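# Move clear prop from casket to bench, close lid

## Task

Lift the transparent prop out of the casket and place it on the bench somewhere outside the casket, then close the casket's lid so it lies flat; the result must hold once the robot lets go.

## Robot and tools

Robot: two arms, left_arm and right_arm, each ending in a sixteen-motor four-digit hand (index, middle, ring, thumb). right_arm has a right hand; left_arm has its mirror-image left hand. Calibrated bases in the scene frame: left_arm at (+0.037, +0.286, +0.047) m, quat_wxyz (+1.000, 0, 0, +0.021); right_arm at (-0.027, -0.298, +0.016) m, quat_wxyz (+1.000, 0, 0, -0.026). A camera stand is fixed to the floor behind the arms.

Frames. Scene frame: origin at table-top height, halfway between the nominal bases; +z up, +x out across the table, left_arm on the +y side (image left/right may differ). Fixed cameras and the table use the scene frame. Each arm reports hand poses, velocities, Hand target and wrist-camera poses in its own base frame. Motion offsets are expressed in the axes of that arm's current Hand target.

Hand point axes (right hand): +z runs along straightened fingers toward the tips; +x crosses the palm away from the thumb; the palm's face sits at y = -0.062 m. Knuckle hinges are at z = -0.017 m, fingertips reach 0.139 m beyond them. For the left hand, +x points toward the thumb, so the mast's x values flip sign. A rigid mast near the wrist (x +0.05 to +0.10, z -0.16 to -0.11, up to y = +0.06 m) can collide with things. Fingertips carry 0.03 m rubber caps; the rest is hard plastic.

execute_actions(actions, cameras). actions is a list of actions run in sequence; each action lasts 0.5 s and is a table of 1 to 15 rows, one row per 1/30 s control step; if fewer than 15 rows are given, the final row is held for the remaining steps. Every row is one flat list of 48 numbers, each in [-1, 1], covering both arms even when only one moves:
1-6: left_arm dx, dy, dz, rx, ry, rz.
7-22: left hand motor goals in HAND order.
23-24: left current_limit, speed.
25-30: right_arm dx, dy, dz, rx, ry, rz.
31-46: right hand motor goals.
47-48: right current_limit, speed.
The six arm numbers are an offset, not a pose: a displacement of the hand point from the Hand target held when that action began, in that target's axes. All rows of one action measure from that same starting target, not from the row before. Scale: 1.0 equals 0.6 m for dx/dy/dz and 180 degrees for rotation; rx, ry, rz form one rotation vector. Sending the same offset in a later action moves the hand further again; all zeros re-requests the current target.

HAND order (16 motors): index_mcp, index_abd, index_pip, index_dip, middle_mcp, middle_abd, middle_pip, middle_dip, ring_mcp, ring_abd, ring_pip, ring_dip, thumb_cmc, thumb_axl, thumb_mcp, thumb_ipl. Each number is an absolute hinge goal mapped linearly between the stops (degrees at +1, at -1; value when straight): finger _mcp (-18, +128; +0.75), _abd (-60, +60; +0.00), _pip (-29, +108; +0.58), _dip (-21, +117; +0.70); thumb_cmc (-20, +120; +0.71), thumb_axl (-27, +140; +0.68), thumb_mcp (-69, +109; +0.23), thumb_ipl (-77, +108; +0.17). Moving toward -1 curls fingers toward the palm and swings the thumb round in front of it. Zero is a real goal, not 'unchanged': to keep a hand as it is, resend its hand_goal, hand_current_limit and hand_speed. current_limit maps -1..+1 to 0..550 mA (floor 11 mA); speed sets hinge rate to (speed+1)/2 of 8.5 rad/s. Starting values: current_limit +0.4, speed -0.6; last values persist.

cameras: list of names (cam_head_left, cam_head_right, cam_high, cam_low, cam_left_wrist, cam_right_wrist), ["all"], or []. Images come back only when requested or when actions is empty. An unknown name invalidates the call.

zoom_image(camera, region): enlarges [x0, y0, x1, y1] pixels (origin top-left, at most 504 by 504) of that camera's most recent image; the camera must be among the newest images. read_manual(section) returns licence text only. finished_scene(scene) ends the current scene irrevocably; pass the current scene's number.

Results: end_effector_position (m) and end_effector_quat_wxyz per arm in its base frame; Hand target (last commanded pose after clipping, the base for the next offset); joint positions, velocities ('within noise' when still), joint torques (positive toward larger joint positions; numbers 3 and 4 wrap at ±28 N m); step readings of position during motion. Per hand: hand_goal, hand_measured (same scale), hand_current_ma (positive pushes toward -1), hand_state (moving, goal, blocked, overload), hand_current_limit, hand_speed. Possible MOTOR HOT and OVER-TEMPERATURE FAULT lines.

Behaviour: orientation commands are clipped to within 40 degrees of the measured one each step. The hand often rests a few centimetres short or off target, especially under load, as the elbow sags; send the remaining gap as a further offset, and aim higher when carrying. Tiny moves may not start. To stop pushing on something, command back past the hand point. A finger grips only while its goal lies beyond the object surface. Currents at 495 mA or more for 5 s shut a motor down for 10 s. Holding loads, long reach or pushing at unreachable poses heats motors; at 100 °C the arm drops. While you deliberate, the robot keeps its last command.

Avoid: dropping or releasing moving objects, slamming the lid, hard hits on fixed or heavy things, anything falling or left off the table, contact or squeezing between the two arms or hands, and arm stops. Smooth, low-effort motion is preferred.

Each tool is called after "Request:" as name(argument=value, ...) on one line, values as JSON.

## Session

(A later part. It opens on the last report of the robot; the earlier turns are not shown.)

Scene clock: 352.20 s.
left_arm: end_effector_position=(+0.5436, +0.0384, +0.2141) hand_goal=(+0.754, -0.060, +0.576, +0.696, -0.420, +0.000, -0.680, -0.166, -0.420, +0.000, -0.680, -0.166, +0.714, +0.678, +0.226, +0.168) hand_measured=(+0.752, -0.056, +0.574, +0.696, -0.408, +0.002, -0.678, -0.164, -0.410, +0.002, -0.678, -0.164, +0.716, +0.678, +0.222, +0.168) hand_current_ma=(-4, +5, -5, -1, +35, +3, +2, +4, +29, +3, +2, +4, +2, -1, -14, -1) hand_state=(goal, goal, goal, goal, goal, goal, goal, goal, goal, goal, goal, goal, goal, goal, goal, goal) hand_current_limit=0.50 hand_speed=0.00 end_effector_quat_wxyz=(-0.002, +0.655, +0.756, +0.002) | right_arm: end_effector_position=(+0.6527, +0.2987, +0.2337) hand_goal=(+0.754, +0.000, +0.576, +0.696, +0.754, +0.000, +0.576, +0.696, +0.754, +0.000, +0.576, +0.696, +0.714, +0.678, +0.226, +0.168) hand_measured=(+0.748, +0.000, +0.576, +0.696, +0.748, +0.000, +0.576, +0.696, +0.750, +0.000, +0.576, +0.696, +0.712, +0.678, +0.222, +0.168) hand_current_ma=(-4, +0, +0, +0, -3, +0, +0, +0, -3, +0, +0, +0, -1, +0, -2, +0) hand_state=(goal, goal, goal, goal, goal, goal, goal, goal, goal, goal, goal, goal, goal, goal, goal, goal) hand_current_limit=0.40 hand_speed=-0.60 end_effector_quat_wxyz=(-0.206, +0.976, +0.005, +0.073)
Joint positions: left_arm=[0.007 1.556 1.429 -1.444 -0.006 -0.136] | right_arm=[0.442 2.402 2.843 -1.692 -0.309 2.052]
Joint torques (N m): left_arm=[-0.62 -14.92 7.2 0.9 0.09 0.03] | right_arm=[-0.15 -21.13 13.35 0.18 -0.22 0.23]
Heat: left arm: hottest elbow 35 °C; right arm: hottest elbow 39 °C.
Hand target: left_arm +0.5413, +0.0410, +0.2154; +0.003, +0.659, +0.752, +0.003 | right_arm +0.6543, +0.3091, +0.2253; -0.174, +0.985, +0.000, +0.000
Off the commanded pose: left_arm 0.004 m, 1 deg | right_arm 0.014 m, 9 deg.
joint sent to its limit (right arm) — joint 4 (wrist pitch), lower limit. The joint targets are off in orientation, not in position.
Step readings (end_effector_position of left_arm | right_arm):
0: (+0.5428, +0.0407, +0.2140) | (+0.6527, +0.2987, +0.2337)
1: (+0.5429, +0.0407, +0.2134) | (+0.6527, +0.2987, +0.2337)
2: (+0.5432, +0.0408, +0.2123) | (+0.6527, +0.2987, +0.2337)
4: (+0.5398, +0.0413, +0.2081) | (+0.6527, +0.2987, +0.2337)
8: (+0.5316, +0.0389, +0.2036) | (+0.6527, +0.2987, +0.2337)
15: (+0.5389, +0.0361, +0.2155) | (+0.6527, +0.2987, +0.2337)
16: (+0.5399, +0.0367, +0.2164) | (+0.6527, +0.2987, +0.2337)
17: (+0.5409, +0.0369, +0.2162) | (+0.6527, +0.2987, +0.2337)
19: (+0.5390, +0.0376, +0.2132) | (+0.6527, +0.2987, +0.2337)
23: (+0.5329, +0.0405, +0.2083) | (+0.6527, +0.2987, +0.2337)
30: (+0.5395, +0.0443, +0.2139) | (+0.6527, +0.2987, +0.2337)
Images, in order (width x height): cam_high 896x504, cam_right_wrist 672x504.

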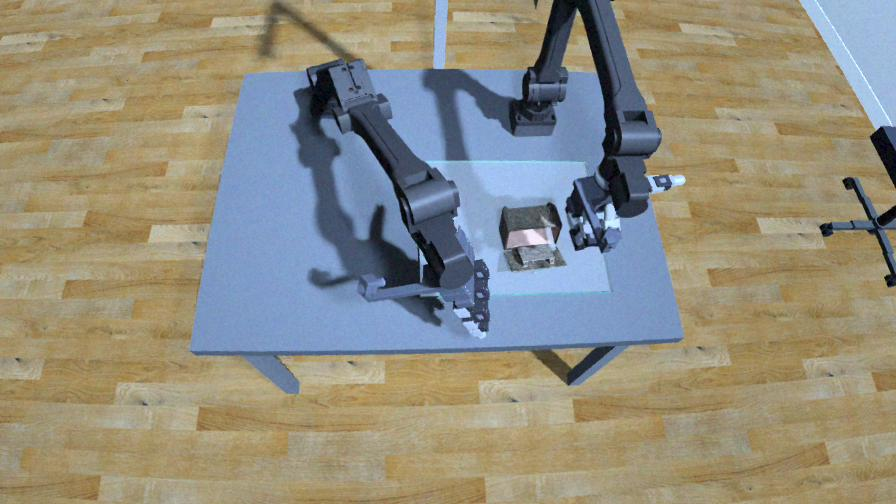

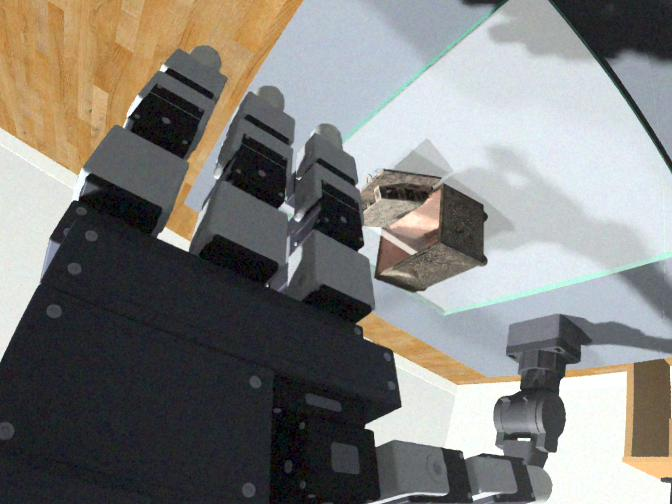

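Request:
execute_actions(actions=[[[-0.1017,0.0435,0.105,0.087,0,0,0.754,-0.06,0.576,0.696,-0.42,0,-0.68,-0.166,-0.42,0,-0.68,-0.166,0.714,0.678,0.226,0.168,0.5,0,0,0,0,0,0,0,0.754,0,0.576,0.696,0.754,0,0.576,0.696,0.754,0,0.576,0.696,0.714,0.678,0.226,0.168,0.4,-0.6]],[[0,0,0,0,0,0,0.95,0.1,0.576,0.696,0.95,-0.1,0.576,0.696,-0.42,0,-0.68,-0.166,0.714,0.678,0.226,0.168,0.5,0,0,0,0,0,0,0,0.754,0,0.576,0.696,0.754,0,0.576,0.696,0.754,0,0.576,0.696,0.714,0.678,0.226,0.168,0.4,-0.6]]], cameras=["cam_right_wrist","cam_high","cam_left_wrist"])

Request:
zoom_image(camera="cam_high", region=[495, 185, 605, 295])

Scene clock: 359.77 s.
left_arm: end_effector_position=(+0.5617, -0.0200, +0.1396) hand_goal=(+0.950, +0.100, +0.576, +0.696, +0.950, -0.100, +0.576, +0.696, -0.420, +0.000, -0.680, -0.166, +0.714, +0.678, +0.226, +0.168) hand_measured=(+0.936, +0.096, +0.574, +0.696, +0.938, -0.096, +0.572, +0.694, -0.410, +0.002, -0.678, -0.164, +0.714, +0.678, +0.222, +0.168) hand_current_ma=(-38, -8, -5, -1, -32, +7, -7, -5, +29, +3, +2, +4, -1, -1, -14, -1) hand_state=(goal, goal, goal, goal, goal, goal, goal, goal, goal, goal, goal, goal, goal, goal, goal, goal) hand_current_limit=0.50 hand_speed=0.00 end_effector_quat_wxyz=(-0.099, +0.659, +0.738, -0.108) | right_arm: end_effector_position=(+0.6527, +0.2987, +0.2337) hand_goal=(+0.754, +0.000, +0.576, +0.696, +0.754, +0.000, +0.576, +0.696, +0.754, +0.000, +0.576, +0.696, +0.714, +0.678, +0.226, +0.168) hand_measured=(+0.748, +0.000, +0.576, +0.696, +0.748, +0.000, +0.576, +0.696, +0.750, +0.000, +0.576, +0.696, +0.712, +0.678, +0.222, +0.168) hand_current_ma=(-4, +0, +0, +0, -3, +0, +0, +0, -3, +0, +0, +0, -1, +0, -2, +0) hand_state=(goal, goal, goal, goal, goal, goal, goal, goal, goal, goal, goal, goal, goal, goal, goal, goal) hand_current_limit=0.40 hand_speed=-0.60 end_effector_quat_wxyz=(-0.206, +0.976, +0.005, +0.073)
Joint positions: left_arm=[-0.086 1.825 1.617 -1.652 0.054 -0.192] | right_arm=[0.442 2.402 2.843 -1.692 -0.309 2.052]
Joint torques (N m): left_arm=[-0.44 -16.91 11.4 -0.51 0.17 -0.22] | right_arm=[-0.15 -21.07 13.38 0.18 -0.22 0.22]
Heat: left arm: hottest elbow 35 °C; right arm: hottest elbow 39 °C.
Hand target: left_arm +0.5758, -0.0161, +0.1527; -0.087, +0.653, +0.746, -0.100 | right_arm +0.6543, +0.3091, +0.2253; -0.174, +0.985, +0.000, +0.000
Off the commanded pose: left_arm 0.020 m, 2 deg | right_arm 0.014 m, 9 deg.
joint sent to its limit (right arm) — joint 4 (wrist pitch), lower limit. The joint targets are off in orientation, not in position.
Step readings (end_effector_position of left_arm | right_arm):
0: (+0.5437, +0.0383, +0.2141) | (+0.6527, +0.2987, +0.2337)
1: (+0.5436, +0.0382, +0.2141) | (+0.6527, +0.2987, +0.2337)
2: (+0.5422, +0.0364, +0.2122) | (+0.6527, +0.2987, +0.2337)
4: (+0.5398, +0.0289, +0.2050) | (+0.6527, +0.2987, +0.2337)
8: (+0.5533, -0.0005, +0.1736) | (+0.6527, +0.2987, +0.2337)
15: (+0.5540, -0.0217, +0.1257) | (+0.6527, +0.2987, +0.2337)
16: (+0.5539, -0.0209, +0.1259) | (+0.6527, +0.2987, +0.2337)
17: (+0.5545, -0.0205, +0.1275) | (+0.6527, +0.2987, +0.2337)
19: (+0.5578, -0.0200, +0.1331) | (+0.6527, +0.2987, +0.2337)
23: (+0.5632, -0.0201, +0.1395) | (+0.6527, +0.2987, +0.2337)
30: (+0.5617, -0.0200, +0.1396) | (+0.6527, +0.2987, +0.2337)
Images, in order (width x height): cam_high 896x504, cam_left_wrist 672x504, cam_right_wrist 672x504.

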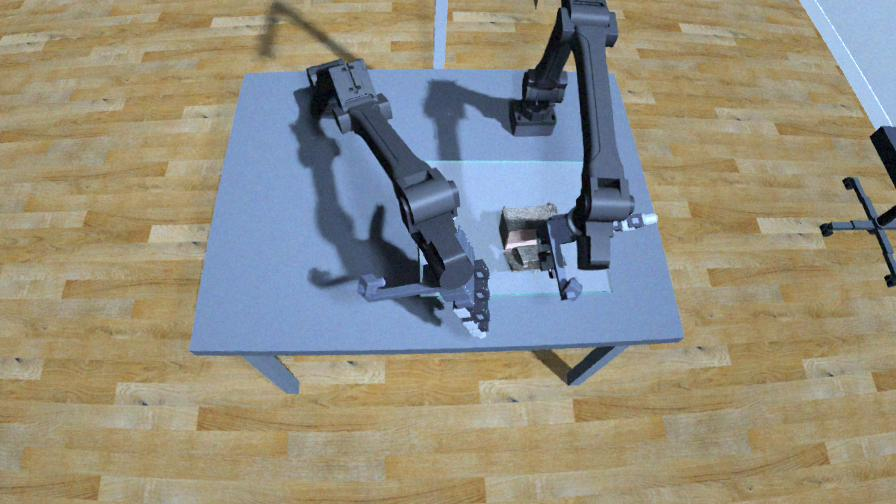

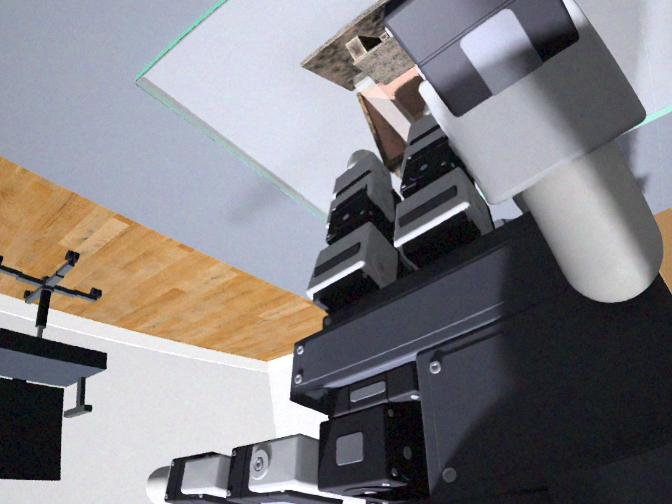

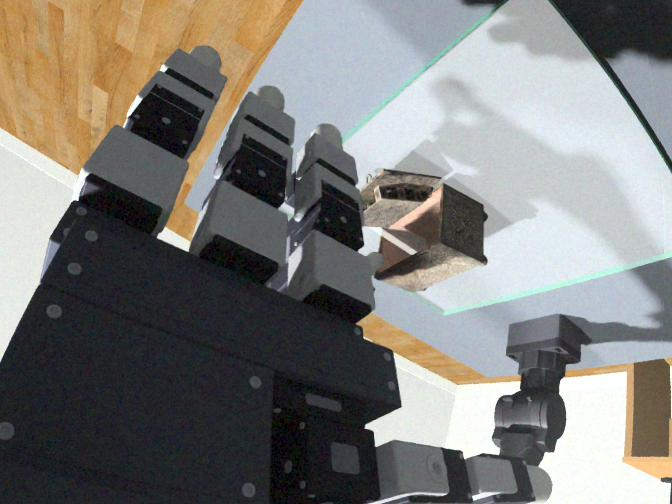

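Scaled by 4.582.

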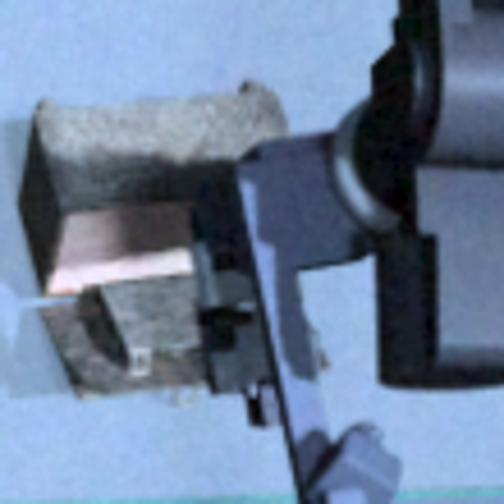

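Request:
zoom_image(camera="cam_left_wrist", region=[280, 0, 500, 220])

Request:
zoom_image(camera="cam_right_wrist", region=[345, 160, 485, 300])

Scaled by 2.291 from the camera's 672x504 image, which has a finer 960x720 frame.

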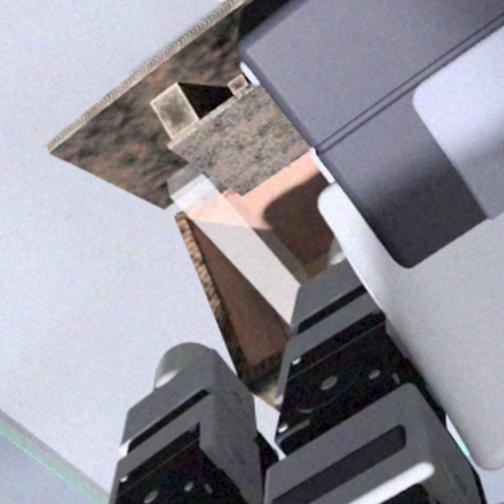

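Scaled by 3.600 from the camera's 672x504 image, which has a finer 960x720 frame.

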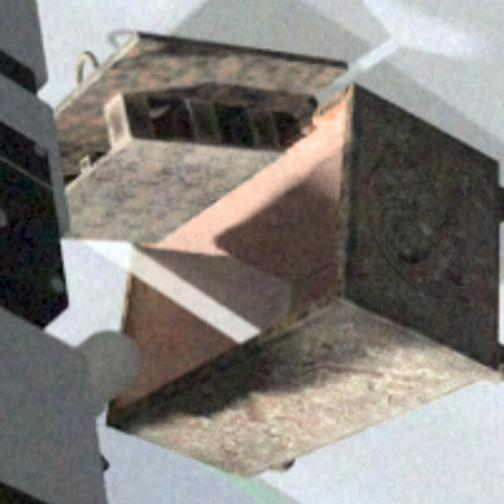

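Request:
zoom_image(camera="cam_left_wrist", region=[335, 50, 435, 150])

Scaled by 5.040 from the camera's 672x504 image, which has a finer 960x720 frame.

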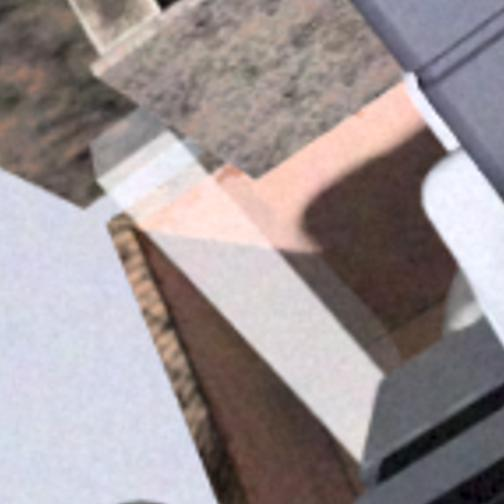

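Request:
execute_actions(actions=[[[0.0102,0.0173,0.0838,0,0,0,0.95,0.1,0.576,0.696,0.95,-0.1,0.576,0.696,-0.42,0,-0.68,-0.166,0.714,0.678,0.226,0.168,0.5,0,0,0,0,0,0,0,0.754,0,0.576,0.696,0.754,0,0.576,0.696,0.754,0,0.576,0.696,0.714,0.678,0.226,0.168,0.4,-0.6]]], cameras=["cam_right_wrist","cam_left_wrist"])

Request:
zoom_image(camera="cam_left_wrist", region=[280, 30, 480, 230])

Request:
zoom_image(camera="cam_right_wrist", region=[345, 160, 485, 300])

Scene clock: 365.10 s.
left_arm: end_effector_position=(+0.5735, -0.0155, +0.1212) hand_goal=(+0.950, +0.100, +0.576, +0.696, +0.950, -0.100, +0.576, +0.696, -0.420, +0.000, -0.680, -0.166, +0.714, +0.678, +0.226, +0.168) hand_measured=(+0.940, +0.096, +0.574, +0.696, +0.940, -0.096, +0.572, +0.694, -0.410, +0.002, -0.678, -0.164, +0.714, +0.678, +0.222, +0.168) hand_current_ma=(-30, -8, -5, -1, -29, +7, -7, -5, +29, +3, +2, +4, -1, -1, -14, -1) hand_state=(goal, goal, goal, goal, goal, goal, goal, goal, goal, goal, goal, goal, goal, goal, goal, goal) hand_current_limit=0.50 hand_speed=0.00 end_effector_quat_wxyz=(-0.074, +0.659, +0.743, -0.090) | right_arm: end_effector_position=(+0.6527, +0.2987, +0.2337) hand_goal=(+0.754, +0.000, +0.576, +0.696, +0.754, +0.000, +0.576, +0.696, +0.754, +0.000, +0.576, +0.696, +0.714, +0.678, +0.226, +0.168) hand_measured=(+0.748, +0.000, +0.576, +0.696, +0.748, +0.000, +0.576, +0.696, +0.750, +0.000, +0.576, +0.696, +0.712, +0.678, +0.222, +0.168) hand_current_ma=(-4, +0, +0, +0, -3, +0, +0, +0, -3, +0, +0, +0, -1, +0, -2, +0) hand_state=(goal, goal, goal, goal, goal, goal, goal, goal, goal, goal, goal, goal, goal, goal, goal, goal) hand_current_limit=0.40 hand_speed=-0.60 end_effector_quat_wxyz=(-0.206, +0.976, +0.005, +0.073)
Joint positions: left_arm=[-0.077 1.826 1.567 -1.541 0.054 -0.192] | right_arm=[0.442 2.402 2.843 -1.692 -0.309 2.052]
Joint torques (N m): left_arm=[-0.62 -15.33 6.83 0.18 0.04 -0.08] | right_arm=[-0.26 -21.19 13.39 0.16 -0.23 0.24]
Heat: left arm: hottest elbow 35 °C; right arm: hottest elbow 39 °C.
Hand target: left_arm +0.5719, -0.0105, +0.1015; -0.087, +0.653, +0.746, -0.100 | right_arm +0.6543, +0.3091, +0.2253; -0.174, +0.985, +0.000, +0.000
Off the commanded pose: left_arm 0.020 m, 2 deg | right_arm 0.014 m, 9 deg.
joint sent to its limit (right arm) — joint 4 (wrist pitch), lower limit. The joint targets are off in orientation, not in position.
Step readings (end_effector_position of left_arm | right_arm):
0: (+0.5617, -0.0200, +0.1396) | (+0.6527, +0.2987, +0.2337)
1: (+0.5618, -0.0200, +0.1397) | (+0.6527, +0.2987, +0.2337)
2: (+0.5635, -0.0197, +0.1397) | (+0.6527, +0.2987, +0.2337)
4: (+0.5698, -0.0196, +0.1381) | (+0.6527, +0.2987, +0.2337)
8: (+0.5736, -0.0175, +0.1278) | (+0.6527, +0.2987, +0.2337)
15: (+0.5729, -0.0155, +0.1212) | (+0.6527, +0.2987, +0.2337)
Images, in order (width x height): cam_left_wrist 672x504, cam_right_wrist 672x504.

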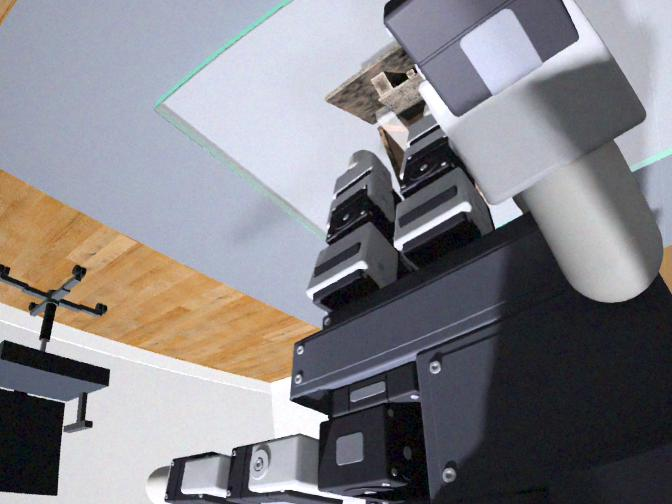

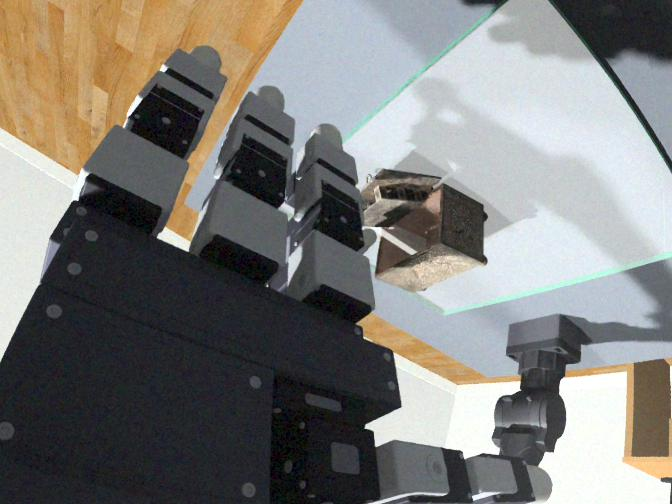

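Scaled by 2.520 from the camera's 672x504 image, which has a finer 960x720 frame.

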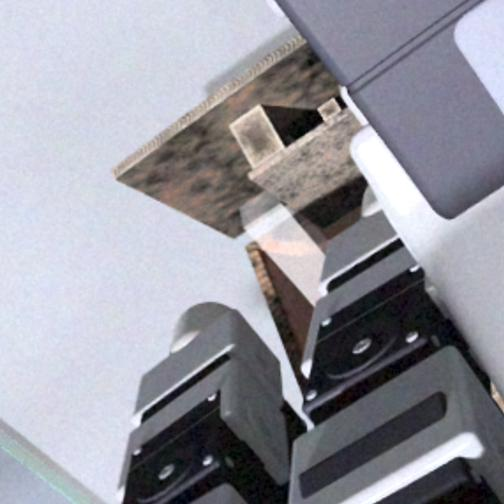

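Scaled by 3.600 from the camera's 672x504 image, which has a finer 960x720 frame.

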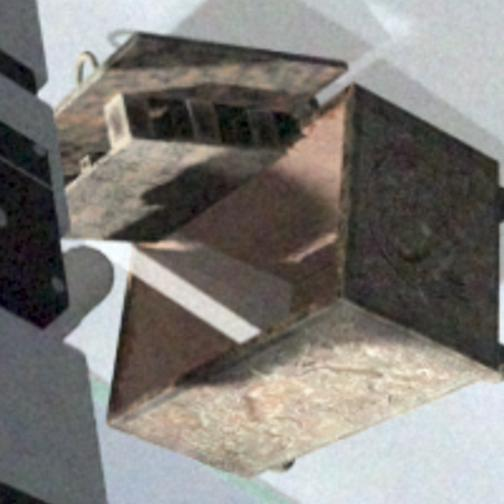

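Request:
zoom_image(camera="cam_left_wrist", region=[350, 80, 440, 170])

Scaled by 5.600 from the camera's 672x504 image, which has a finer 960x720 frame.

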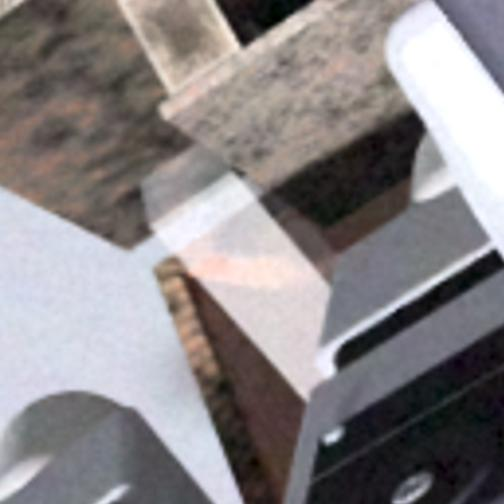

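Request:
execute_actions(actions=[[[0.0082,-0.0069,0.0445,0,0,0,0.95,0.1,0.576,0.696,0.95,-0.1,0.576,0.696,-0.42,0,-0.68,-0.166,0.714,0.678,0.226,0.168,0.5,0,0,0,0,0,0,0,0.754,0,0.576,0.696,0.754,0,0.576,0.696,0.754,0,0.576,0.696,0.714,0.678,0.226,0.168,0.4,-0.6]]], cameras=["cam_right_wrist","cam_left_wrist"])

Request:
zoom_image(camera="cam_left_wrist", region=[340, 80, 460, 200])

Request:
zoom_image(camera="cam_right_wrist", region=[345, 160, 485, 300])

Scene clock: 367.93 s.
left_arm: end_effector_position=(+0.5616, -0.0122, +0.0918) hand_goal=(+0.950, +0.100, +0.576, +0.696, +0.950, -0.100, +0.576, +0.696, -0.420, +0.000, -0.680, -0.166, +0.714, +0.678, +0.226, +0.168) hand_measured=(+0.940, +0.096, +0.574, +0.696, +0.952, -0.098, +0.578, +0.696, -0.410, +0.002, -0.678, -0.164, +0.714, +0.678, +0.222, +0.168) hand_current_ma=(-30, -8, -5, -1, +4, +4, +4, +1, +29, +3, +2, +4, -1, -1, -14, -1) hand_state=(goal, goal, goal, goal, goal, goal, goal, goal, goal, goal, goal, goal, goal, goal, goal, goal) hand_current_limit=0.50 hand_speed=0.00 end_effector_quat_wxyz=(-0.079, +0.656, +0.744, -0.094) | right_arm: end_effector_position=(+0.6527, +0.2987, +0.2337) hand_goal=(+0.754, +0.000, +0.576, +0.696, +0.754, +0.000, +0.576, +0.696, +0.754, +0.000, +0.576, +0.696, +0.714, +0.678, +0.226, +0.168) hand_measured=(+0.748, +0.000, +0.576, +0.696, +0.748, +0.000, +0.576, +0.696, +0.750, +0.000, +0.576, +0.696, +0.712, +0.678, +0.222, +0.168) hand_current_ma=(-4, +0, +0, +0, -3, +0, +0, +0, -3, +0, +0, +0, -1, +0, -2, +0) hand_state=(goal, goal, goal, goal, goal, goal, goal, goal, goal, goal, goal, goal, goal, goal, goal, goal) hand_current_limit=0.40 hand_speed=-0.60 end_effector_quat_wxyz=(-0.206, +0.976, +0.005, +0.073)
Joint positions: left_arm=[-0.073 1.826 1.487 -1.472 0.054 -0.192] | right_arm=[0.442 2.402 2.843 -1.692 -0.309 2.052]
Joint torques (N m): left_arm=[-0.44 -15.74 6.71 0.36 0.07 -0.04] | right_arm=[-0.32 -21.13 13.34 0.14 -0.23 0.22]
Heat: left arm: hottest elbow 35 °C; right arm: hottest elbow 39 °C.
Hand target: left_arm +0.5604, -0.0070, +0.0768; -0.087, +0.653, +0.746, -0.100 | right_arm +0.6543, +0.3091, +0.2253; -0.174, +0.985, +0.000, +0.000
Off the commanded pose: left_arm 0.016 m, 1 deg | right_arm 0.014 m, 9 deg.
joint sent to its limit (right arm) — joint 4 (wrist pitch), lower limit. The joint targets are off in orientation, not in position.
Step readings (end_effector_position of left_arm | right_arm):
0: (+0.5735, -0.0155, +0.1212) | (+0.6527, +0.2987, +0.2337)
1: (+0.5734, -0.0155, +0.1209) | (+0.6527, +0.2987, +0.2337)
2: (+0.5735, -0.0153, +0.1190) | (+0.6527, +0.2987, +0.2337)
4: (+0.5724, -0.0145, +0.1122) | (+0.6527, +0.2987, +0.2337)
8: (+0.5611, -0.0130, +0.0943) | (+0.6527, +0.2987, +0.2337)
15: (+0.5614, -0.0122, +0.0918) | (+0.6527, +0.2987, +0.2337)
Images, in order (width x height): cam_left_wrist 672x504, cam_right_wrist 672x504.

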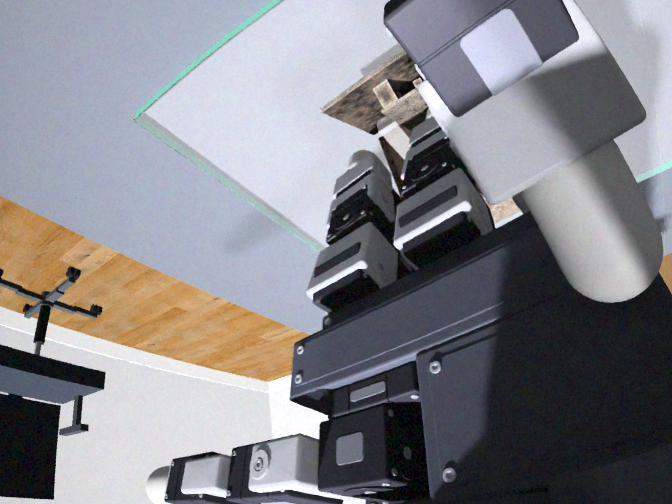

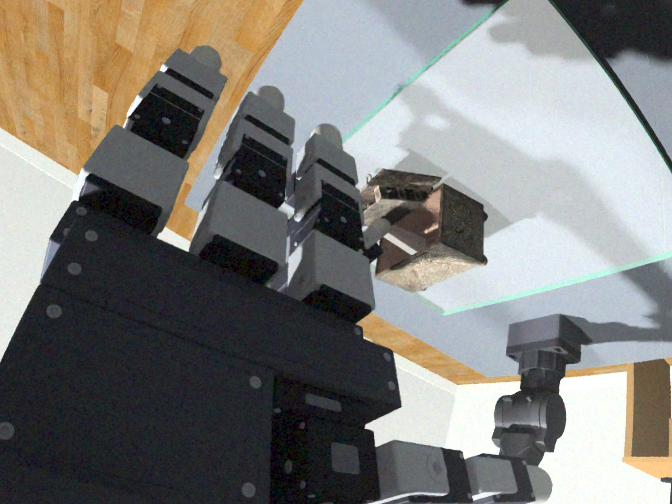

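Scaled by 4.200 from the camera's 672x504 image, which has a finer 960x720 frame.

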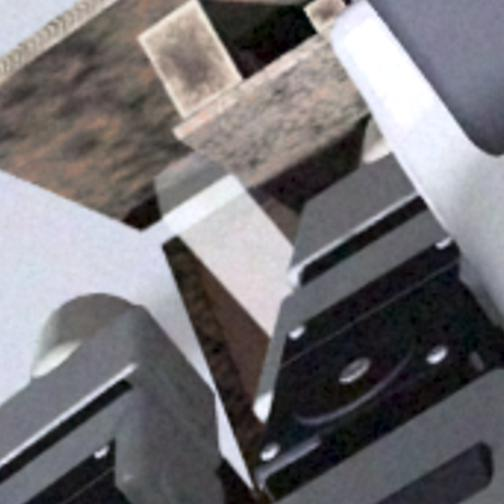

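Scaled by 3.600 from the camera's 672x504 image, which has a finer 960x720 frame.

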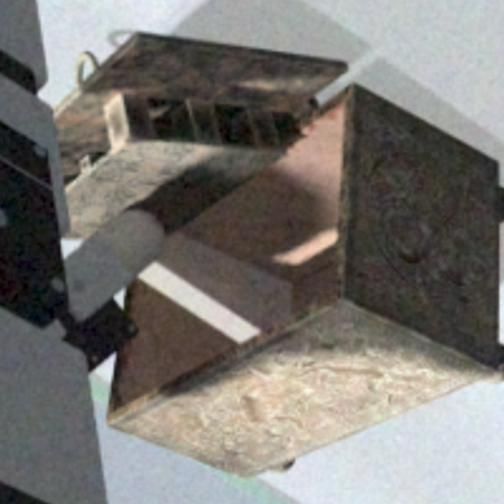

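Request:
execute_actions(actions=[[[0,0,0,0,0,0,0.95,-0.15,0.576,0.696,0.95,0.15,0.576,0.696,-0.42,0,-0.68,-0.166,0.714,0.678,0.226,0.168,0.2,-0.6,0,0,0,0,0,0,0.754,0,0.576,0.696,0.754,0,0.576,0.696,0.754,0,0.576,0.696,0.714,0.678,0.226,0.168,0.4,-0.6]]], cameras=["cam_right_wrist","cam_left_wrist"])

Request:
zoom_image(camera="cam_left_wrist", region=[340, 80, 460, 200])

Request:
zoom_image(camera="cam_right_wrist", region=[345, 190, 445, 290])

Scene clock: 372.67 s.
left_arm: end_effector_position=(+0.5620, -0.0122, +0.0918) hand_goal=(+0.950, -0.150, +0.576, +0.696, +0.950, +0.150, +0.576, +0.696, -0.420, +0.000, -0.680, -0.166, +0.714, +0.678, +0.226, +0.168) hand_measured=(+0.940, -0.104, +0.574, +0.696, +0.952, +0.094, +0.578, +0.696, -0.410, +0.002, -0.678, -0.164, +0.714, +0.678, +0.222, +0.168) hand_current_ma=(-30, +133, -5, -1, +5, -169, +5, +1, +29, +3, +2, +4, -1, -1, -14, -1) hand_state=(goal, blocked, goal, goal, goal, blocked, goal, goal, goal, goal, goal, goal, goal, goal, goal, goal) hand_current_limit=0.20 hand_speed=-0.60 end_effector_quat_wxyz=(-0.078, +0.657, +0.744, -0.093) | right_arm: end_effector_position=(+0.6527, +0.2987, +0.2337) hand_goal=(+0.754, +0.000, +0.576, +0.696, +0.754, +0.000, +0.576, +0.696, +0.754, +0.000, +0.576, +0.696, +0.714, +0.678, +0.226, +0.168) hand_measured=(+0.748, +0.000, +0.576, +0.696, +0.748, +0.000, +0.576, +0.696, +0.750, +0.000, +0.576, +0.696, +0.712, +0.678, +0.222, +0.168) hand_current_ma=(-4, +0, +0, +0, -3, +0, +0, +0, -3, +0, +0, +0, -1, +0, -2, +0) hand_state=(goal, goal, goal, goal, goal, goal, goal, goal, goal, goal, goal, goal, goal, goal, goal, goal) hand_current_limit=0.40 hand_speed=-0.60 end_effector_quat_wxyz=(-0.206, +0.976, +0.005, +0.073)
Joint positions: left_arm=[-0.073 1.826 1.487 -1.47 0.054 -0.192] | right_arm=[0.442 2.402 2.843 -1.692 -0.309 2.052]
Joint torques (N m): left_arm=[-0.67 -15.27 6.74 0.16 0.05 -0.01] | right_arm=[-0.26 -21.19 13.37 0.2 -0.22 0.23]
Heat: left arm: hottest elbow 34 °C; right arm: hottest elbow 39 °C.
Hand target: left_arm +0.5605, -0.0070, +0.0769; -0.087, +0.653, +0.746, -0.100 | right_arm +0.6543, +0.3091, +0.2253; -0.174, +0.985, +0.000, +0.000
Off the commanded pose: left_arm 0.016 m, 1 deg | right_arm 0.014 m, 9 deg.
joint sent to its limit (right arm) — joint 4 (wrist pitch), lower limit. The joint targets are off in orientation, not in position.
Step readings (end_effector_position of left_arm | right_arm):
0: (+0.5617, -0.0122, +0.0918) | (+0.6527, +0.2987, +0.2337)
1: (+0.5617, -0.0122, +0.0918) | (+0.6527, +0.2987, +0.2337)
2: (+0.5617, -0.0122, +0.0918) | (+0.6527, +0.2987, +0.2337)
4: (+0.5618, -0.0122, +0.0918) | (+0.6527, +0.2987, +0.2337)
8: (+0.5620, -0.0122, +0.0918) | (+0.6527, +0.2987, +0.2337)
15: (+0.5620, -0.0122, +0.0918) | (+0.6527, +0.2987, +0.2337)
Images, in order (width x height): cam_left_wrist 672x504, cam_right_wrist 672x504.

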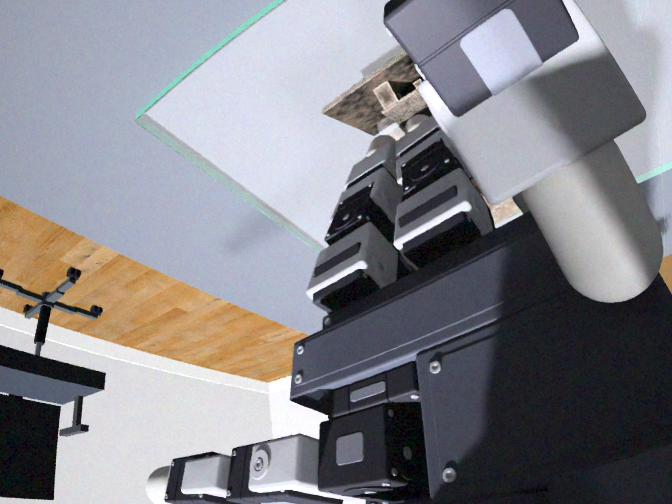

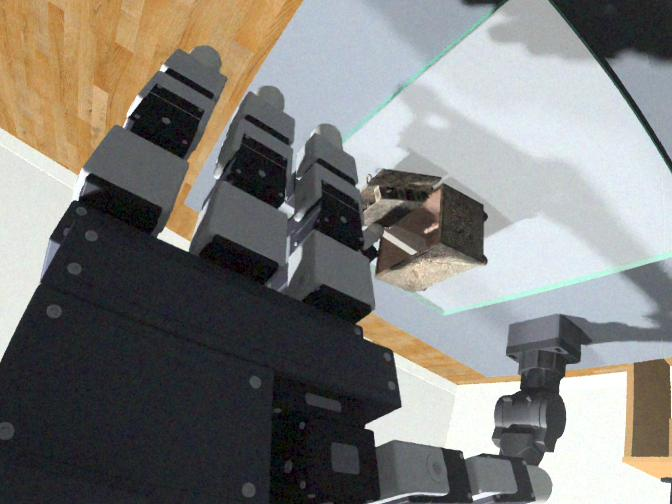

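Scaled by 4.200 from the camera's 672x504 image, which has a finer 960x720 frame.

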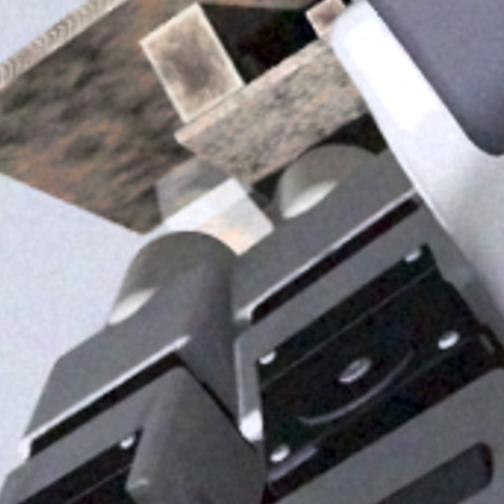

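Scaled by 5.040 from the camera's 672x504 image, which has a finer 960x720 frame.

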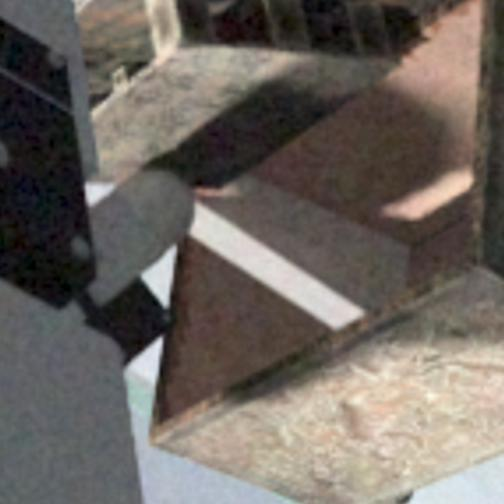

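Request:
execute_actions(actions=[[[0,0.003,0.017,0,0,0,0.95,-0.06,0.576,0.696,0.95,0.06,0.576,0.696,-0.42,0,-0.68,-0.166,0.714,0.678,0.226,0.168,0.4,-0.6,0,0,0,0,0,0,0.754,0,0.576,0.696,0.754,0,0.576,0.696,0.754,0,0.576,0.696,0.714,0.678,0.226,0.168,0.4,-0.6]],[[0,0,0,0,0,0,0.95,-0.2,0.576,0.696,0.95,0.2,0.576,0.696,-0.42,0,-0.68,-0.166,0.714,0.678,0.226,0.168,0.4,-0.6,0,0,0,0,0,0,0.754,0,0.576,0.696,0.754,0,0.576,0.696,0.754,0,0.576,0.696,0.714,0.678,0.226,0.168,0.4,-0.6]]], cameras=["cam_right_wrist","cam_left_wrist"])

Request:
zoom_image(camera="cam_left_wrist", region=[340, 80, 460, 200])

Request:
zoom_image(camera="cam_right_wrist", region=[345, 190, 445, 290])

Scene clock: 376.63 s.
left_arm: end_effector_position=(+0.5647, -0.0124, +0.0896) hand_goal=(+0.950, -0.200, +0.576, +0.696, +0.950, +0.200, +0.576, +0.696, -0.420, +0.000, -0.680, -0.166, +0.714, +0.678, +0.226, +0.168) hand_measured=(+0.940, -0.102, +0.574, +0.696, +0.970, +0.096, +0.588, +0.700, -0.410, +0.002, -0.678, -0.164, +0.714, +0.678, +0.222, +0.168) hand_current_ma=(-30, +326, -5, -1, +63, -349, +29, +9, +29, +3, +2, +4, -1, -1, -14, -1) hand_state=(goal, blocked, goal, goal, blocked, blocked, goal, goal, goal, goal, goal, goal, goal, goal, goal, goal) hand_current_limit=0.40 hand_speed=-0.60 end_effector_quat_wxyz=(-0.073, +0.657, +0.745, -0.090) | right_arm: end_effector_position=(+0.6527, +0.2987, +0.2337) hand_goal=(+0.754, +0.000, +0.576, +0.696, +0.754, +0.000, +0.576, +0.696, +0.754, +0.000, +0.576, +0.696, +0.714, +0.678, +0.226, +0.168) hand_measured=(+0.748, +0.000, +0.576, +0.696, +0.748, +0.000, +0.576, +0.696, +0.750, +0.000, +0.576, +0.696, +0.712, +0.678, +0.222, +0.168) hand_current_ma=(-4, +0, +0, +0, -3, +0, +0, +0, -3, +0, +0, +0, -1, +0, -2, +0) hand_state=(goal, goal, goal, goal, goal, goal, goal, goal, goal, goal, goal, goal, goal, goal, goal, goal) hand_current_limit=0.40 hand_speed=-0.60 end_effector_quat_wxyz=(-0.206, +0.976, +0.005, +0.073)
Joint positions: left_arm=[-0.072 1.826 1.481 -1.45 0.055 -0.192] | right_arm=[0.442 2.402 2.843 -1.692 -0.309 2.052]
Joint torques (N m): left_arm=[-0.62 -15.21 5.71 0.49 -0.01 -0.02] | right_arm=[-0.21 -21.13 13.38 0.18 -0.22 0.22]
Heat: left arm: hottest elbow 34 °C; right arm: hottest elbow 39 °C.
Hand target: left_arm +0.5594, -0.0071, +0.0665; -0.087, +0.653, +0.745, -0.100 | right_arm +0.6543, +0.3091, +0.2253; -0.174, +0.985, +0.000, +0.000
Off the commanded pose: left_arm 0.024 m, 2 deg | right_arm 0.014 m, 9 deg.
joint sent to its limit (right arm) — joint 4 (wrist pitch), lower limit. The joint targets are off in orientation, not in position.
Step readings (end_effector_position of left_arm | right_arm):
0: (+0.5620, -0.0122, +0.0918) | (+0.6527, +0.2987, +0.2337)
1: (+0.5620, -0.0122, +0.0918) | (+0.6527, +0.2987, +0.2337)
2: (+0.5623, -0.0123, +0.0916) | (+0.6527, +0.2987, +0.2337)
4: (+0.5631, -0.0121, +0.0908) | (+0.6527, +0.2987, +0.2337)
8: (+0.5644, -0.0120, +0.0901) | (+0.6527, +0.2987, +0.2337)
15: (+0.5648, -0.0120, +0.0899) | (+0.6527, +0.2987, +0.2337)
16: (+0.5648, -0.0120, +0.0899) | (+0.6527, +0.2987, +0.2337)
17: (+0.5649, -0.0123, +0.0899) | (+0.6527, +0.2987, +0.2337)
19: (+0.5647, -0.0124, +0.0896) | (+0.6527, +0.2987, +0.2337)
23: (+0.5647, -0.0124, +0.0896) | (+0.6527, +0.2987, +0.2337)
30: (+0.5647, -0.0124, +0.0896) | (+0.6527, +0.2987, +0.2337)
Images, in order (width x height): cam_left_wrist 672x504, cam_right_wrist 672x504.

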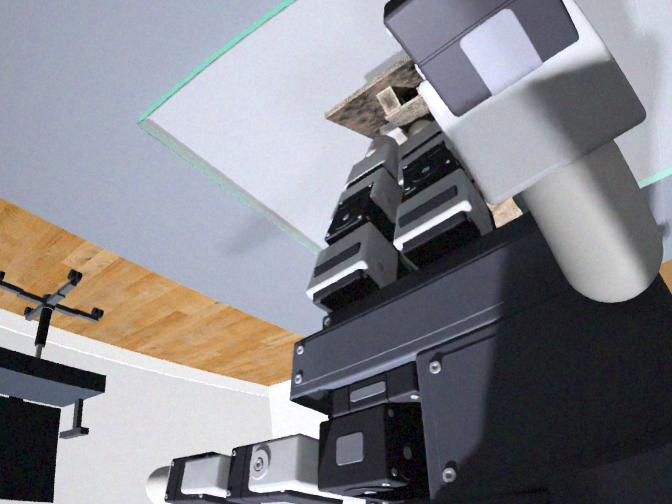

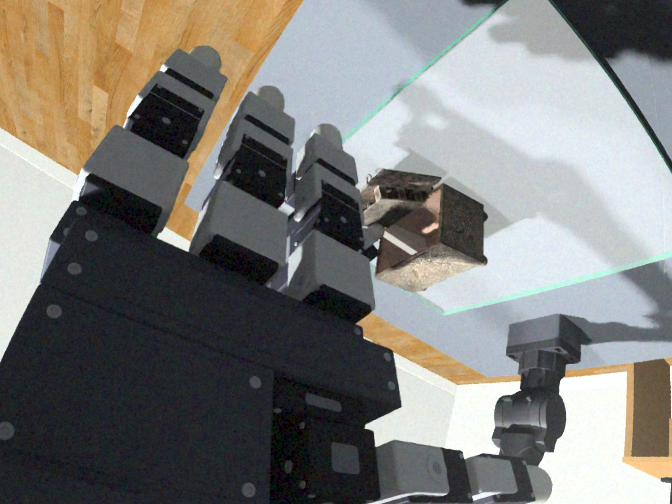

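Scaled by 4.200 from the camera's 672x504 image, which has a finer 960x720 frame.

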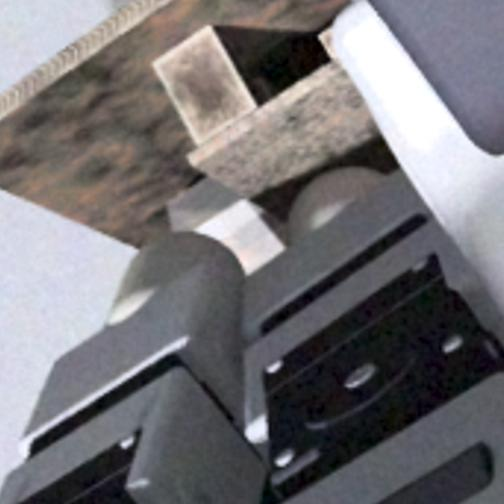

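Scaled by 5.040 from the camera's 672x504 image, which has a finer 960x720 frame.

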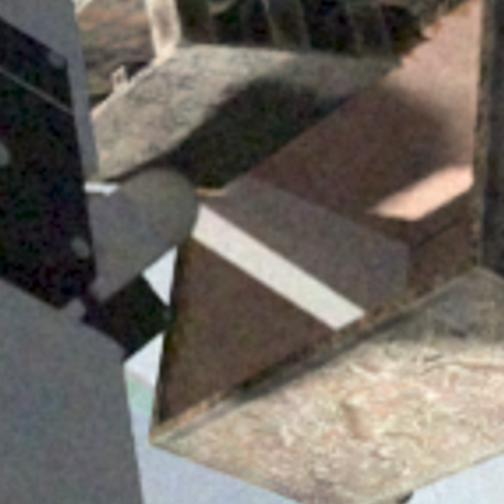

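Request:
execute_actions(actions=[[[0,0,-0.03,0,0,0,0.95,0.1,0.576,0.696,0.95,-0.1,0.576,0.696,-0.42,0,-0.68,-0.166,0.714,0.678,0.226,0.168,0.5,0,0,0,0,0,0,0,0.754,0,0.576,0.696,0.754,0,0.576,0.696,0.754,0,0.576,0.696,0.714,0.678,0.226,0.168,0.4,-0.6]],[[0,0,-0.2,0,0,0,0.95,0.1,0.576,0.696,0.95,-0.1,0.576,0.696,-0.42,0,-0.68,-0.166,0.714,0.678,0.226,0.168,0.5,0,0,0,0,0,0,0,0.754,0,0.576,0.696,0.754,0,0.576,0.696,0.754,0,0.576,0.696,0.714,0.678,0.226,0.168,0.4,-0.6]],[[0,0,0,-0.087,0,0,0.754,0,0.576,0.696,-0.42,0,-0.68,-0.166,-0.42,0,-0.68,-0.166,0.714,0.678,0.226,0.168,0.5,0,0,0,0,0,0,0,0.754,0,0.576,0.696,0.754,0,0.576,0.696,0.754,0,0.576,0.696,0.714,0.678,0.226,0.168,0.4,-0.6]]])

Request:
execute_actions(actions=[[[0,0,0,0,0,-0.1667,0.754,0,0.576,0.696,-0.42,0,-0.68,-0.166,-0.42,0,-0.68,-0.166,0.714,0.678,0.226,0.168,0.5,0,0,0,0,0,0,0,0.754,0,0.576,0.696,0.754,0,0.576,0.696,0.754,0,0.576,0.696,0.714,0.678,0.226,0.168,0.4,-0.6]],[[0,0,0,0,0,-0.1667,0.754,0,0.576,0.696,-0.42,0,-0.68,-0.166,-0.42,0,-0.68,-0.166,0.714,0.678,0.226,0.168,0.5,0,0,0,0,0,0,0,0.754,0,0.576,0.696,0.754,0,0.576,0.696,0.754,0,0.576,0.696,0.714,0.678,0.226,0.168,0.4,-0.6]],[[0,0,0,0,0,-0.1667,0.754,0,0.576,0.696,-0.42,0,-0.68,-0.166,-0.42,0,-0.68,-0.166,0.714,0.678,0.226,0.168,0.5,0,0,0,0,0,0,0,0.754,0,0.576,0.696,0.754,0,0.576,0.696,0.754,0,0.576,0.696,0.714,0.678,0.226,0.168,0.4,-0.6]]])

Scene clock: 382.50 s.
left_arm: end_effector_position=(+0.5976, +0.0006, +0.1975) hand_goal=(+0.754, +0.000, +0.576, +0.696, -0.420, +0.000, -0.680, -0.166, -0.420, +0.000, -0.680, -0.166, +0.714, +0.678, +0.226, +0.168) hand_measured=(+0.752, +0.004, +0.574, +0.696, -0.404, -0.004, -0.678, -0.164, -0.410, +0.002, -0.678, -0.164, +0.712, +0.678, +0.222, +0.168) hand_current_ma=(-4, +6, -3, -1, +50, -6, +6, +5, +29, +3, +2, +4, -2, -1, -14, -1) hand_state=(goal, goal, goal, goal, goal, goal, goal, goal, goal, goal, goal, goal, goal, goal, goal, goal) hand_current_limit=0.50 hand_speed=0.00 end_effector_quat_wxyz=(+0.000, +0.660, +0.751, -0.001) | right_arm: end_effector_position=(+0.6527, +0.2987, +0.2337) hand_goal=(+0.754, +0.000, +0.576, +0.696, +0.754, +0.000, +0.576, +0.696, +0.754, +0.000, +0.576, +0.696, +0.714, +0.678, +0.226, +0.168) hand_measured=(+0.748, +0.000, +0.576, +0.696, +0.748, +0.000, +0.576, +0.696, +0.750, +0.000, +0.576, +0.696, +0.712, +0.678, +0.222, +0.168) hand_current_ma=(-4, +0, +0, +0, -3, +0, +0, +0, -3, +0, +0, +0, -1, +0, -2, +0) hand_state=(goal, goal, goal, goal, goal, goal, goal, goal, goal, goal, goal, goal, goal, goal, goal, goal) hand_current_limit=0.40 hand_speed=-0.60 end_effector_quat_wxyz=(-0.206, +0.976, +0.005, +0.073)
Joint positions: left_arm=[-0.062 1.703 1.568 -1.437 0.002 -0.192] | right_arm=[0.442 2.402 2.843 -1.692 -0.309 2.052]
Joint torques (N m): left_arm=[-1.61 -17.61 7.23 0.79 -0.06 -0.14] | right_arm=[-0.15 -21.3 13.33 0.23 -0.21 0.21]
Heat: left arm: hottest elbow 34 °C; right arm: hottest elbow 39 °C.
Hand target: left_arm +0.5952, -0.0023, +0.1996; +0.003, +0.659, +0.752, +0.003 | right_arm +0.6543, +0.3091, +0.2253; -0.174, +0.985, +0.000, +0.000
Off the commanded pose: left_arm 0.004 m, 1 deg | right_arm 0.014 m, 9 deg.
joint sent to its limit (right arm) — joint 4 (wrist pitch), lower limit. The joint targets are off in orientation, not in position.
Step readings (end_effector_position of left_arm | right_arm):
0: (+0.5647, -0.0124, +0.0896) | (+0.6527, +0.2987, +0.2337)
1: (+0.5647, -0.0124, +0.0896) | (+0.6527, +0.2987, +0.2337)
2: (+0.5646, -0.0119, +0.0896) | (+0.6527, +0.2987, +0.2337)
4: (+0.5628, -0.0109, +0.0896) | (+0.6527, +0.2987, +0.2337)
8: (+0.5597, -0.0094, +0.0894) | (+0.6527, +0.2987, +0.2337)
15: (+0.5586, -0.0091, +0.0893) | (+0.6527, +0.2987, +0.2337)
16: (+0.5583, -0.0090, +0.0895) | (+0.6527, +0.2987, +0.2337)
17: (+0.5565, -0.0087, +0.0923) | (+0.6527, +0.2987, +0.2337)
19: (+0.5526, -0.0072, +0.1057) | (+0.6527, +0.2987, +0.2337)
23: (+0.5714, -0.0067, +0.1525) | (+0.6527, +0.2987, +0.2337)
30: (+0.5841, -0.0063, +0.1906) | (+0.6527, +0.2987, +0.2337)
31: (+0.5842, -0.0061, +0.1907) | (+0.6527, +0.2987, +0.2337)
32: (+0.5863, -0.0053, +0.1902) | (+0.6527, +0.2987, +0.2337)
34: (+0.5933, -0.0028, +0.1890) | (+0.6527, +0.2987, +0.2337)
38: (+0.5953, -0.0004, +0.1879) | (+0.6527, +0.2987, +0.2337)
45: (+0.5980, +0.0005, +0.1985) | (+0.6527, +0.2987, +0.2337)

Scene clock: 384.73 s.
left_arm: end_effector_position=(+0.5824, -0.0053, +0.2003) hand_goal=(+0.754, +0.000, +0.576, +0.696, -0.420, +0.000, -0.680, -0.166, -0.420, +0.000, -0.680, -0.166, +0.714, +0.678, +0.226, +0.168) hand_measured=(+0.752, +0.004, +0.574, +0.696, -0.404, -0.004, -0.678, -0.164, -0.410, +0.002, -0.678, -0.164, +0.712, +0.678, +0.222, +0.168) hand_current_ma=(-4, +5, -3, -1, +50, -6, +6, +5, +29, +3, +2, +4, -2, -1, -14, -1) hand_state=(goal, goal, goal, goal, goal, goal, goal, goal, goal, goal, goal, goal, goal, goal, goal, goal) hand_current_limit=0.50 hand_speed=0.00 end_effector_quat_wxyz=(+0.003, -0.053, +0.999, -0.001) | right_arm: end_effector_position=(+0.6527, +0.2987, +0.2337) hand_goal=(+0.754, +0.000, +0.576, +0.696, +0.754, +0.000, +0.576, +0.696, +0.754, +0.000, +0.576, +0.696, +0.714, +0.678, +0.226, +0.168) hand_measured=(+0.748, +0.000, +0.576, +0.696, +0.748, +0.000, +0.576, +0.696, +0.750, +0.000, +0.576, +0.696, +0.712, +0.678, +0.222, +0.168) hand_current_ma=(-4, +0, +0, +0, -3, +0, +0, +0, -3, +0, +0, +0, -1, +0, -2, +0) hand_state=(goal, goal, goal, goal, goal, goal, goal, goal, goal, goal, goal, goal, goal, goal, goal, goal) hand_current_limit=0.40 hand_speed=-0.60 end_effector_quat_wxyz=(-0.206, +0.976, +0.005, +0.073)
Joint positions: left_arm=[-0.141 1.986 1.982 -1.56 0 -1.818] | right_arm=[0.442 2.402 2.843 -1.692 -0.309 2.052]
Joint torques (N m): left_arm=[-0.38 -17.85 12.4 -0.08 -0.13 -0.14] | right_arm=[-0.21 -21.07 13.37 0.18 -0.23 0.22]
Heat: left arm: hottest elbow 34 °C; right arm: hottest elbow 39 °C.
Hand target: left_arm +0.5953, -0.0022, +0.1997; +0.004, -0.066, +0.998, +0.000 | right_arm +0.6543, +0.3091, +0.2253; -0.174, +0.985, +0.000, +0.000
Off the commanded pose: left_arm 0.013 m, 1 deg | right_arm 0.014 m, 9 deg.
joint sent to its limit (right arm) — joint 4 (wrist pitch), lower limit. The joint targets are off in orientation, not in position.
Step readings (end_effector_position of left_arm | right_arm):
0: (+0.5976, +0.0006, +0.1975) | (+0.6527, +0.2987, +0.2337)
1: (+0.5975, +0.0010, +0.1975) | (+0.6527, +0.2987, +0.2337)
2: (+0.5965, +0.0008, +0.1974) | (+0.6527, +0.2987, +0.2337)
4: (+0.5924, +0.0031, +0.1970) | (+0.6527, +0.2987, +0.2337)
8: (+0.5832, -0.0023, +0.1964) | (+0.6527, +0.2987, +0.2337)
15: (+0.5804, -0.0075, +0.1953) | (+0.6527, +0.2987, +0.2337)
16: (+0.5807, -0.0063, +0.1952) | (+0.6527, +0.2987, +0.2337)
17: (+0.5803, -0.0048, +0.1949) | (+0.6527, +0.2987, +0.2337)
19: (+0.5814, -0.0031, +0.1954) | (+0.6527, +0.2987, +0.2337)
23: (+0.5872, -0.0014, +0.1973) | (+0.6527, +0.2987, +0.2337)
30: (+0.5855, +0.0002, +0.1955) | (+0.6527, +0.2987, +0.2337)
31: (+0.5847, +0.0005, +0.1956) | (+0.6527, +0.2987, +0.2337)
32: (+0.5836, +0.0006, +0.1957) | (+0.6527, +0.2987, +0.2337)
34: (+0.5856, -0.0008, +0.1978) | (+0.6527, +0.2987, +0.2337)
38: (+0.5929, -0.0047, +0.2014) | (+0.6527, +0.2987, +0.2337)
45: (+0.5868, -0.0069, +0.1994) | (+0.6527, +0.2987, +0.2337)

Request:
execute_actions(actions=[[[0.1295,0.066,0.03,0,-0.0833,0,0.754,1.0,0.576,0.696,-0.42,0,-0.68,-0.166,-0.42,0,-0.68,-0.166,0.714,0.678,0.226,0.168,0.5,0,0,0,0,0,0,0,0.754,0,0.576,0.696,0.754,0,0.576,0.696,0.754,0,0.576,0.696,0.714,0.678,0.226,0.168,0.4,-0.6]]], cameras=["cam_right_wrist","cam_high"])

Scene clock: 387.00 s.
left_arm: end_effector_position=(+0.5129, +0.0259, +0.1865) hand_goal=(+0.754, +1.000, +0.576, +0.696, -0.420, +0.000, -0.680, -0.166, -0.420, +0.000, -0.680, -0.166, +0.714, +0.678, +0.226, +0.168) hand_measured=(+0.752, +0.990, +0.574, +0.696, -0.406, -0.002, -0.678, -0.164, -0.410, +0.002, -0.678, -0.164, +0.714, +0.678, +0.222, +0.168) hand_current_ma=(-3, -23, -3, -1, +41, -5, +5, +4, +29, +3, +2, +4, -1, -1, -13, -1) hand_state=(goal, goal, goal, goal, goal, goal, goal, goal, goal, goal, goal, goal, goal, goal, goal, goal) hand_current_limit=0.50 hand_speed=0.00 end_effector_quat_wxyz=(+0.134, -0.072, +0.988, +0.007) | right_arm: end_effector_position=(+0.6527, +0.2987, +0.2337) hand_goal=(+0.754, +0.000, +0.576, +0.696, +0.754, +0.000, +0.576, +0.696, +0.754, +0.000, +0.576, +0.696, +0.714, +0.678, +0.226, +0.168) hand_measured=(+0.748, +0.000, +0.576, +0.696, +0.748, +0.000, +0.576, +0.696, +0.750, +0.000, +0.576, +0.696, +0.712, +0.678, +0.222, +0.168) hand_current_ma=(-4, +0, +0, +0, -3, +0, +0, +0, -3, +0, +0, +0, -1, +0, -2, +0) hand_state=(goal, goal, goal, goal, goal, goal, goal, goal, goal, goal, goal, goal, goal, goal, goal, goal) hand_current_limit=0.40 hand_speed=-0.60 end_effector_quat_wxyz=(-0.206, +0.976, +0.005, +0.073)
Joint positions: left_arm=[-0.12 1.626 1.433 -1.116 -0.064 -1.827] | right_arm=[0.442 2.402 2.843 -1.692 -0.309 2.052]
Joint torques (N m): left_arm=[-1.2 -15.09 7.6 1.11 -0.16 0.13] | right_arm=[-0.15 -21.19 13.37 0.17 -0.22 0.23]
Heat: left arm: hottest elbow 34 °C; right arm: hottest elbow 39 °C.
Hand target: left_arm +0.5132, +0.0267, +0.1810; +0.135, -0.065, +0.989, +0.008 | right_arm +0.6543, +0.3091, +0.2253; -0.174, +0.985, +0.000, +0.000
Off the commanded pose: left_arm 0.006 m, 1 deg | right_arm 0.014 m, 9 deg.
joint sent to its limit (right arm) — joint 4 (wrist pitch), lower limit. The joint targets are off in orientation, not in position.
Step readings (end_effector_position of left_arm | right_arm):
0: (+0.5823, -0.0053, +0.2003) | (+0.6527, +0.2987, +0.2337)
1: (+0.5824, -0.0052, +0.2001) | (+0.6527, +0.2987, +0.2337)
2: (+0.5817, -0.0032, +0.1969) | (+0.6527, +0.2987, +0.2337)
4: (+0.5675, +0.0020, +0.1835) | (+0.6527, +0.2987, +0.2337)
8: (+0.5201, +0.0176, +0.1610) | (+0.6527, +0.2987, +0.2337)
15: (+0.5120, +0.0255, +0.1796) | (+0.6527, +0.2987, +0.2337)
Images, in order (width x height): cam_high 896x504, cam_right_wrist 672x504.

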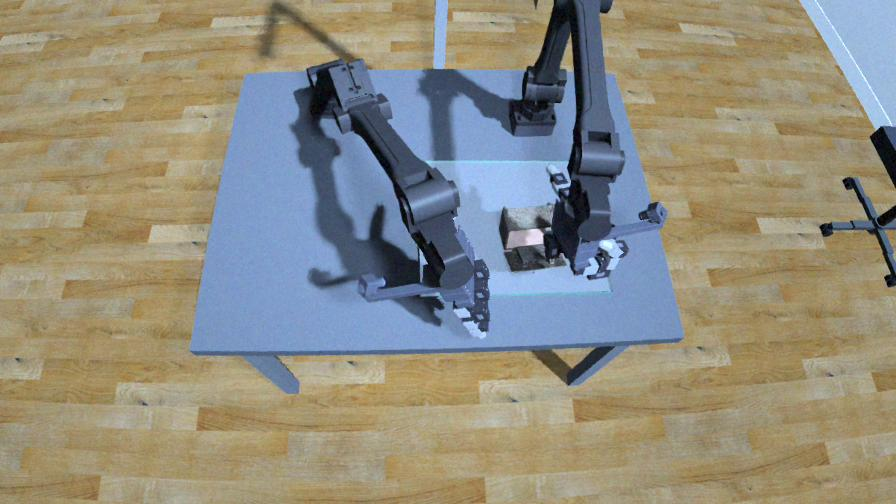

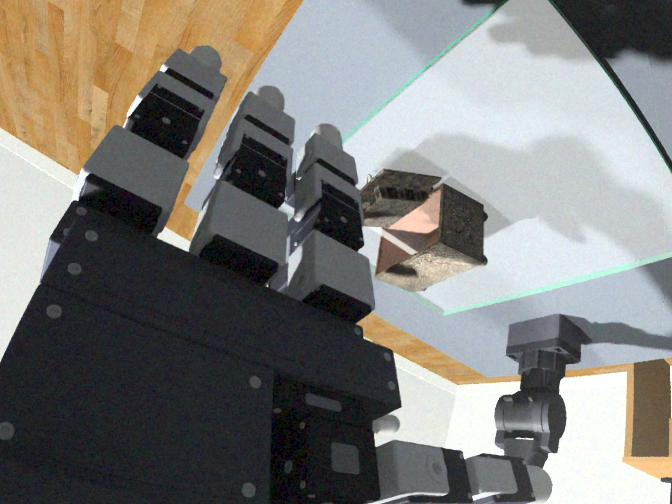

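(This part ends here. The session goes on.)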